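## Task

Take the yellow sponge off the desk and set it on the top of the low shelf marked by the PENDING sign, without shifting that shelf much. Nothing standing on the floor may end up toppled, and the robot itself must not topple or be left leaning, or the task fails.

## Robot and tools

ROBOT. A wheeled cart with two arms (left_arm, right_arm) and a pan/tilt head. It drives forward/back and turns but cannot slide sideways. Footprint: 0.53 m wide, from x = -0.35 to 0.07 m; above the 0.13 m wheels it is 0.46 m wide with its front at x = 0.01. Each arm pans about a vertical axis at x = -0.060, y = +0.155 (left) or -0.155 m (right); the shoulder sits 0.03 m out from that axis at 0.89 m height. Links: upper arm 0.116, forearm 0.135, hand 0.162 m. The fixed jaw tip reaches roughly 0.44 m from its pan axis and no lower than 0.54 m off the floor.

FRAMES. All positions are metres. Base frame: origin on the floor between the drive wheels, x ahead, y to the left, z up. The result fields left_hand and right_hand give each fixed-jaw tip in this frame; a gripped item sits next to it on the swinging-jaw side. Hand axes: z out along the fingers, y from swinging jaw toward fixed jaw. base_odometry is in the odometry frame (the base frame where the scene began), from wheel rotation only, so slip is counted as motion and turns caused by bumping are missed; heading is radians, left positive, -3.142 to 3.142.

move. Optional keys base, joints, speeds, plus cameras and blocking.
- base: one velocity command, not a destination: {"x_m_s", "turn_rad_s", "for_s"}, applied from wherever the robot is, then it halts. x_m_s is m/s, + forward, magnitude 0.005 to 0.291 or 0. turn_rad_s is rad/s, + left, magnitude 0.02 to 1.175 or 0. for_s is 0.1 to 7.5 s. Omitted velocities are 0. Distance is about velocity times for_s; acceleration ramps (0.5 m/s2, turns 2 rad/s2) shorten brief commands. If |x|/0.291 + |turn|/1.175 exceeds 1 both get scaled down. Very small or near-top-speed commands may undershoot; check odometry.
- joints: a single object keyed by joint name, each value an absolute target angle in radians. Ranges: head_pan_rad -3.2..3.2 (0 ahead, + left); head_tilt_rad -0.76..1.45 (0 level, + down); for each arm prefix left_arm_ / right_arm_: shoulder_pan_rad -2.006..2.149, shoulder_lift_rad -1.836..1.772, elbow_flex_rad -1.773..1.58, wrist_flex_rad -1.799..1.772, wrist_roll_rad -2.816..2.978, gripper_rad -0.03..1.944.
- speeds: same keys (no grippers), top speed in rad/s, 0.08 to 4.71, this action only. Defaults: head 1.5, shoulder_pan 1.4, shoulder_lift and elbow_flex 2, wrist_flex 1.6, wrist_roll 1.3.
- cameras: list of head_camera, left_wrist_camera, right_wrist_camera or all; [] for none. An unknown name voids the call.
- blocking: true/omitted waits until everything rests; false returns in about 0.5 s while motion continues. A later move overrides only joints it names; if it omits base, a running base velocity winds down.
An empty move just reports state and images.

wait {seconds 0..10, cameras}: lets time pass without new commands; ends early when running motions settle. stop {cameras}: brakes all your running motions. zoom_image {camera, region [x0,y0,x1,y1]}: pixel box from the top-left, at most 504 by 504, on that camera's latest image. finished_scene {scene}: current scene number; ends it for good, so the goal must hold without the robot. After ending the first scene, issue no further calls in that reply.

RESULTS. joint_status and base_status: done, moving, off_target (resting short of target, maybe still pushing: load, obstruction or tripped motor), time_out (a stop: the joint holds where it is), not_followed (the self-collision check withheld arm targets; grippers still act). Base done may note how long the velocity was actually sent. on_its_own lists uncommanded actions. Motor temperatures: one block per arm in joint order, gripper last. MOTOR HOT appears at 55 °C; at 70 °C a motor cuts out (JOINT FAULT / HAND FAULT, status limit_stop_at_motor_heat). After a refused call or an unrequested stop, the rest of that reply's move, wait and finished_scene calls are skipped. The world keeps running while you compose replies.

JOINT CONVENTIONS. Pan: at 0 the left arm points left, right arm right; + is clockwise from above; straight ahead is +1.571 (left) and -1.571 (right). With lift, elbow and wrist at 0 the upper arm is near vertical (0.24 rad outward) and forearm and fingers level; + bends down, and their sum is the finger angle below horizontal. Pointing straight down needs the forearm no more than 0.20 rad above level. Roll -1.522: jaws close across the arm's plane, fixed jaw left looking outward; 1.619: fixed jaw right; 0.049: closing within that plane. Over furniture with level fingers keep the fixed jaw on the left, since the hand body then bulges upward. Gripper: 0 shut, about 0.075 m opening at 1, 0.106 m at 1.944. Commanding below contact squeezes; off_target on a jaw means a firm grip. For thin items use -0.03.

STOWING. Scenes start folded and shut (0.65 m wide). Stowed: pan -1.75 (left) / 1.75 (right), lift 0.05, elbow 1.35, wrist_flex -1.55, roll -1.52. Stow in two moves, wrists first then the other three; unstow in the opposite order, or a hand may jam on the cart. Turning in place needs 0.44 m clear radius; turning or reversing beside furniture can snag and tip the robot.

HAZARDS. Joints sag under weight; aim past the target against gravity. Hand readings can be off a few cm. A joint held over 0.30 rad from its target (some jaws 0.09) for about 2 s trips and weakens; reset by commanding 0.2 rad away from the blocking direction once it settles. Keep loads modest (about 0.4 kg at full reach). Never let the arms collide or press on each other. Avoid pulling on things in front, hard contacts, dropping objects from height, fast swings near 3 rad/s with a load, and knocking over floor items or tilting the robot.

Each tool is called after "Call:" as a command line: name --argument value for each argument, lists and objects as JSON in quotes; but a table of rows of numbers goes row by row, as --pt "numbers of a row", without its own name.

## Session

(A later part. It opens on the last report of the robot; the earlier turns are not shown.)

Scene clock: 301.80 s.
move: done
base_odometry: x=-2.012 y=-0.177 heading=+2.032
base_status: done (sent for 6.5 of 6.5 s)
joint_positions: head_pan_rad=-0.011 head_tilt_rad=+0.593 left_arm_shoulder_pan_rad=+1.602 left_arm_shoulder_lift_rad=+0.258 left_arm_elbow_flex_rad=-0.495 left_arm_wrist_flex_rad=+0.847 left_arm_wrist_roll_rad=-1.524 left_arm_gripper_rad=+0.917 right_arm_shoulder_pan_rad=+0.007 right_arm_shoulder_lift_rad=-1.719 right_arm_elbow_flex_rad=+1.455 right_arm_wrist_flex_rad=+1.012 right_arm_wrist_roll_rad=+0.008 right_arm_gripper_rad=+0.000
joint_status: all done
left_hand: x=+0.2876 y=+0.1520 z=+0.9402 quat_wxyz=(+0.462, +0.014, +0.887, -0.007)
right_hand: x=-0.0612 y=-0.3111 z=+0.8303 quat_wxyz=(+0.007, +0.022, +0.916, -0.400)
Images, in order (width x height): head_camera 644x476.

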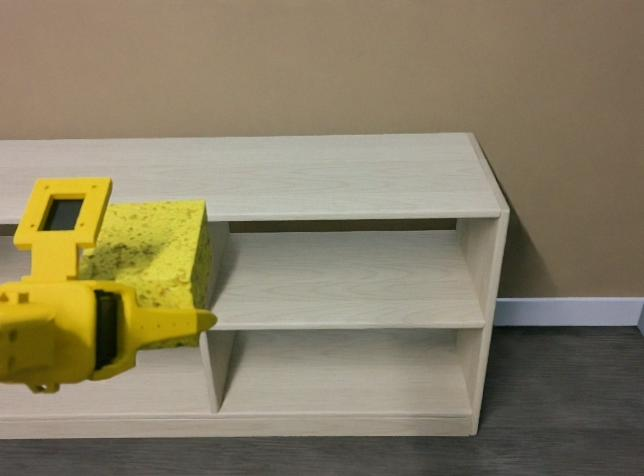

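Call:
move --base '{"x_m_s":0.2,"turn_rad_s":0.02,"for_s":3.0}' --joints '{"head_tilt_rad":0.9}' --cameras '["head_camera"]'

Scene clock: 312.90 s.
move: done
base_odometry: x=-2.298 y=+0.350 heading=+2.095
base_status: done (sent for 3 of 3 s)
joint_positions: head_pan_rad=-0.011 head_tilt_rad=+0.894 left_arm_shoulder_pan_rad=+1.602 left_arm_shoulder_lift_rad=+0.258 left_arm_elbow_flex_rad=-0.495 left_arm_wrist_flex_rad=+0.847 left_arm_wrist_roll_rad=-1.524 left_arm_gripper_rad=+0.917 right_arm_shoulder_pan_rad=+0.007 right_arm_shoulder_lift_rad=-1.719 right_arm_elbow_flex_rad=+1.455 right_arm_wrist_flex_rad=+1.012 right_arm_wrist_roll_rad=+0.008 right_arm_gripper_rad=+0.000
joint_status: all done
left_hand: x=+0.2876 y=+0.1520 z=+0.9402 quat_wxyz=(+0.462, +0.014, +0.887, -0.007)
right_hand: x=-0.0612 y=-0.3111 z=+0.8303 quat_wxyz=(+0.007, +0.022, +0.916, -0.400)
Images, in order (width x height): head_camera 644x476.

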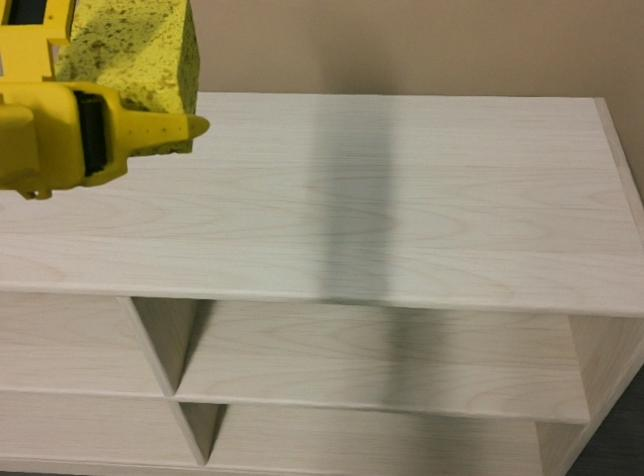

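Call:
move --base '{"x_m_s":0.1,"turn_rad_s":-0.022,"for_s":2.2}' --joints '{"left_arm_shoulder_pan_rad":1.57}'

Call:
move --joints '{"left_arm_shoulder_lift_rad":1.35,"left_arm_elbow_flex_rad":-0.2,"left_arm_wrist_flex_rad":-0.7,"head_pan_rad":0.4,"head_tilt_rad":1.2}' --speeds '{"left_arm_shoulder_lift_rad":0.35,"left_arm_wrist_flex_rad":0.5,"left_arm_elbow_flex_rad":0.12}'

Call:
move --joints '{"left_arm_shoulder_lift_rad":1.6,"left_arm_elbow_flex_rad":-0.15,"left_arm_wrist_flex_rad":-1.0}' --speeds '{"left_arm_shoulder_lift_rad":0.25,"left_arm_wrist_flex_rad":0.3,"left_arm_elbow_flex_rad":0.12}' --cameras '["head_camera"]'

Scene clock: 325.93 s.
move: done
base_odometry: x=-2.403 y=+0.543 heading=+2.043
base_status: done (sent for 2.2 of 2.2 s)
joint_positions: head_pan_rad=-0.011 head_tilt_rad=+0.894 left_arm_shoulder_pan_rad=+1.571 left_arm_shoulder_lift_rad=+0.258 left_arm_elbow_flex_rad=-0.495 left_arm_wrist_flex_rad=+0.847 left_arm_wrist_roll_rad=-1.524 left_arm_gripper_rad=+0.917 right_arm_shoulder_pan_rad=+0.001 right_arm_shoulder_lift_rad=-1.719 right_arm_elbow_flex_rad=+1.455 right_arm_wrist_flex_rad=+1.012 right_arm_wrist_roll_rad=+0.008 right_arm_gripper_rad=+0.000
joint_status: all done
left_hand: x=+0.2876 y=+0.1627 z=+0.9402 quat_wxyz=(+0.462, +0.001, +0.887, +0.000)
right_hand: x=-0.0602 y=-0.3111 z=+0.8303 quat_wxyz=(+0.008, +0.019, +0.916, -0.400)
pictures: none

Scene clock: 329.67 s.
move: done
base_odometry: x=-2.403 y=+0.543 heading=+2.043
base_status: not commanded
joint_positions: head_pan_rad=+0.390 head_tilt_rad=+1.194 left_arm_shoulder_pan_rad=+1.571 left_arm_shoulder_lift_rad=+1.363 left_arm_elbow_flex_rad=-0.197 left_arm_wrist_flex_rad=-0.682 left_arm_wrist_roll_rad=-1.524 left_arm_gripper_rad=+0.917 right_arm_shoulder_pan_rad=+0.001 right_arm_shoulder_lift_rad=-1.719 right_arm_elbow_flex_rad=+1.455 right_arm_wrist_flex_rad=+1.012 right_arm_wrist_roll_rad=+0.008 right_arm_gripper_rad=+0.000
joint_status: all done
left_hand: x=+0.2864 y=+0.1627 z=+0.6932 quat_wxyz=(+0.517, +0.001, +0.856, +0.000)
right_hand: x=-0.0602 y=-0.3111 z=+0.8303 quat_wxyz=(+0.008, +0.019, +0.916, -0.400)
pictures: none

Scene clock: 331.20 s.
move: done
base_odometry: x=-2.403 y=+0.543 heading=+2.043
base_status: not commanded
joint_positions: head_pan_rad=+0.390 head_tilt_rad=+1.194 left_arm_shoulder_pan_rad=+1.571 left_arm_shoulder_lift_rad=+1.610 left_arm_elbow_flex_rad=-0.151 left_arm_wrist_flex_rad=-0.983 left_arm_wrist_roll_rad=-1.524 left_arm_gripper_rad=+0.917 right_arm_shoulder_pan_rad=+0.001 right_arm_shoulder_lift_rad=-1.719 right_arm_elbow_flex_rad=+1.455 right_arm_wrist_flex_rad=+1.012 right_arm_wrist_roll_rad=+0.008 right_arm_gripper_rad=+0.000
joint_status: all done
left_hand: x=+0.2447 y=+0.1627 z=+0.6545 quat_wxyz=(+0.521, +0.001, +0.854, +0.000)
right_hand: x=-0.0602 y=-0.3111 z=+0.8303 quat_wxyz=(+0.008, +0.019, +0.916, -0.400)
Images, in order (width x height): head_camera 644x476.

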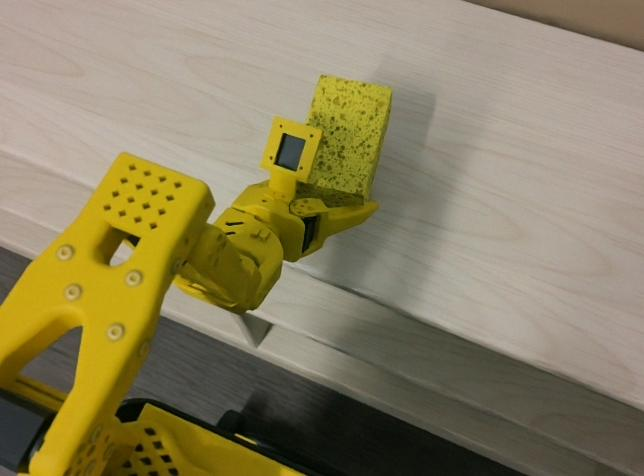

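Call:
move --joints '{"left_arm_shoulder_lift_rad":1.76,"left_arm_wrist_flex_rad":-1.06}' --speeds '{"left_arm_shoulder_lift_rad":0.14,"left_arm_wrist_flex_rad":0.1}' --cameras '["head_camera"]'

Scene clock: 337.07 s.
move: done
base_odometry: x=-2.403 y=+0.543 heading=+2.043
base_status: not commanded
joint_positions: head_pan_rad=+0.390 head_tilt_rad=+1.194 left_arm_shoulder_pan_rad=+1.571 left_arm_shoulder_lift_rad=+1.765 left_arm_elbow_flex_rad=-0.151 left_arm_wrist_flex_rad=-1.044 left_arm_wrist_roll_rad=-1.524 left_arm_gripper_rad=+0.917 right_arm_shoulder_pan_rad=+0.001 right_arm_shoulder_lift_rad=-1.719 right_arm_elbow_flex_rad=+1.455 right_arm_wrist_flex_rad=+1.012 right_arm_wrist_roll_rad=+0.008 right_arm_gripper_rad=+0.000
joint_status: all done
left_hand: x=+0.2100 y=+0.1627 z=+0.6232 quat_wxyz=(+0.480, +0.001, +0.877, +0.000)
right_hand: x=-0.0602 y=-0.3111 z=+0.8303 quat_wxyz=(+0.008, +0.019, +0.916, -0.400)
Images, in order (width x height): head_camera 644x476.

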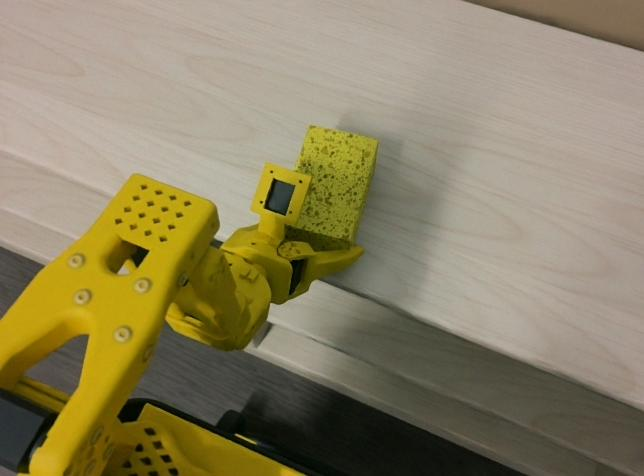

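Call:
move --joints '{"left_arm_elbow_flex_rad":-0.07,"left_arm_wrist_flex_rad":-1.1}' --speeds '{"left_arm_elbow_flex_rad":0.1,"left_arm_wrist_flex_rad":0.1}' --cameras '["head_camera"]'

Scene clock: 343.87 s.
move: done
base_odometry: x=-2.403 y=+0.543 heading=+2.043
base_status: not commanded
joint_positions: head_pan_rad=+0.390 head_tilt_rad=+1.194 left_arm_shoulder_pan_rad=+1.571 left_arm_shoulder_lift_rad=+1.765 left_arm_elbow_flex_rad=-0.075 left_arm_wrist_flex_rad=-1.086 left_arm_wrist_roll_rad=-1.524 left_arm_gripper_rad=+0.917 right_arm_shoulder_pan_rad=+0.001 right_arm_shoulder_lift_rad=-1.719 right_arm_elbow_flex_rad=+1.455 right_arm_wrist_flex_rad=+1.012 right_arm_wrist_roll_rad=+0.008 right_arm_gripper_rad=+0.000
joint_status: all done
left_hand: x=+0.1966 y=+0.1627 z=+0.6189 quat_wxyz=(+0.465, +0.001, +0.886, +0.000)
right_hand: x=-0.0602 y=-0.3111 z=+0.8303 quat_wxyz=(+0.008, +0.019, +0.916, -0.400)
Images, in order (width x height): head_camera 644x476.

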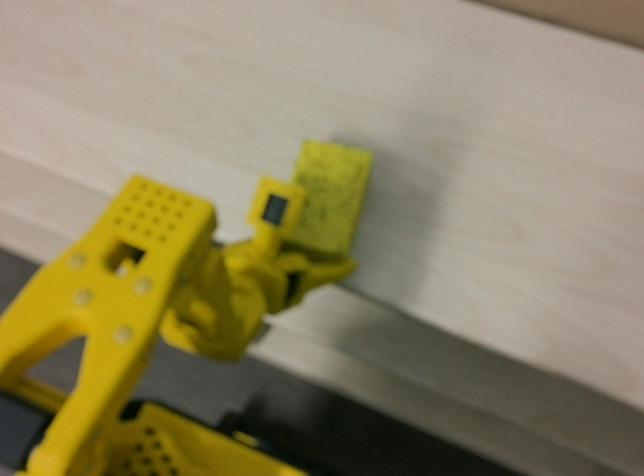

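Call:
move --joints '{"left_arm_gripper_rad":1.6}'

Call:
move --joints '{"left_arm_shoulder_lift_rad":1.2}' --speeds '{"left_arm_shoulder_lift_rad":0.4}' --cameras '["head_camera"]'

Scene clock: 351.47 s.
move: done
base_odometry: x=-2.403 y=+0.543 heading=+2.043
base_status: not commanded
joint_positions: head_pan_rad=+0.390 head_tilt_rad=+1.194 left_arm_shoulder_pan_rad=+1.568 left_arm_shoulder_lift_rad=+1.765 left_arm_elbow_flex_rad=-0.073 left_arm_wrist_flex_rad=-1.086 left_arm_wrist_roll_rad=-1.524 left_arm_gripper_rad=+1.592 right_arm_shoulder_pan_rad=+0.001 right_arm_shoulder_lift_rad=-1.719 right_arm_elbow_flex_rad=+1.455 right_arm_wrist_flex_rad=+1.012 right_arm_wrist_roll_rad=+0.008 right_arm_gripper_rad=+0.000
joint_status: all done
left_hand: x=+0.1962 y=+0.1635 z=+0.6187 quat_wxyz=(+0.464, +0.000, +0.886, +0.001)
right_hand: x=-0.0602 y=-0.3111 z=+0.8303 quat_wxyz=(+0.008, +0.019, +0.916, -0.400)
pictures: none

Scene clock: 353.37 s.
move: done
base_odometry: x=-2.403 y=+0.543 heading=+2.043
base_status: not commanded
joint_positions: head_pan_rad=+0.390 head_tilt_rad=+1.194 left_arm_shoulder_pan_rad=+1.568 left_arm_shoulder_lift_rad=+1.260 left_arm_elbow_flex_rad=-0.070 left_arm_wrist_flex_rad=-1.086 left_arm_wrist_roll_rad=-1.524 left_arm_gripper_rad=+1.592 right_arm_shoulder_pan_rad=+0.001 right_arm_shoulder_lift_rad=-1.719 right_arm_elbow_flex_rad=+1.455 right_arm_wrist_flex_rad=+1.012 right_arm_wrist_roll_rad=+0.008 right_arm_gripper_rad=+0.000
joint_status: all done
left_hand: x=+0.3007 y=+0.1638 z=+0.7615 quat_wxyz=(+0.669, +0.000, +0.743, +0.002)
right_hand: x=-0.0602 y=-0.3111 z=+0.8303 quat_wxyz=(+0.008, +0.019, +0.916, -0.400)
Images, in order (width x height): head_camera 644x476.

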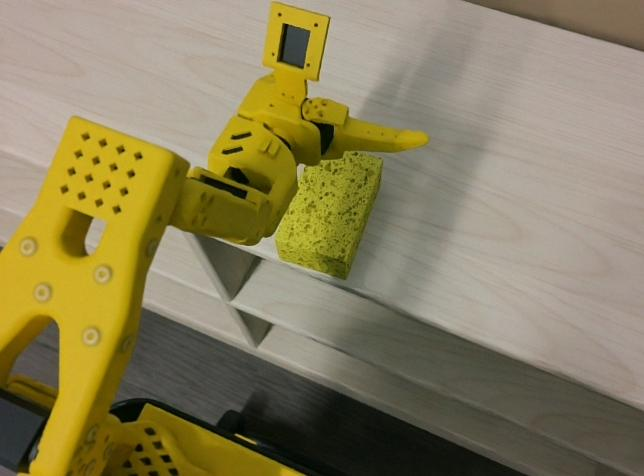

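Call:
finished_scene --scene 3

The scene is finished: the task was done.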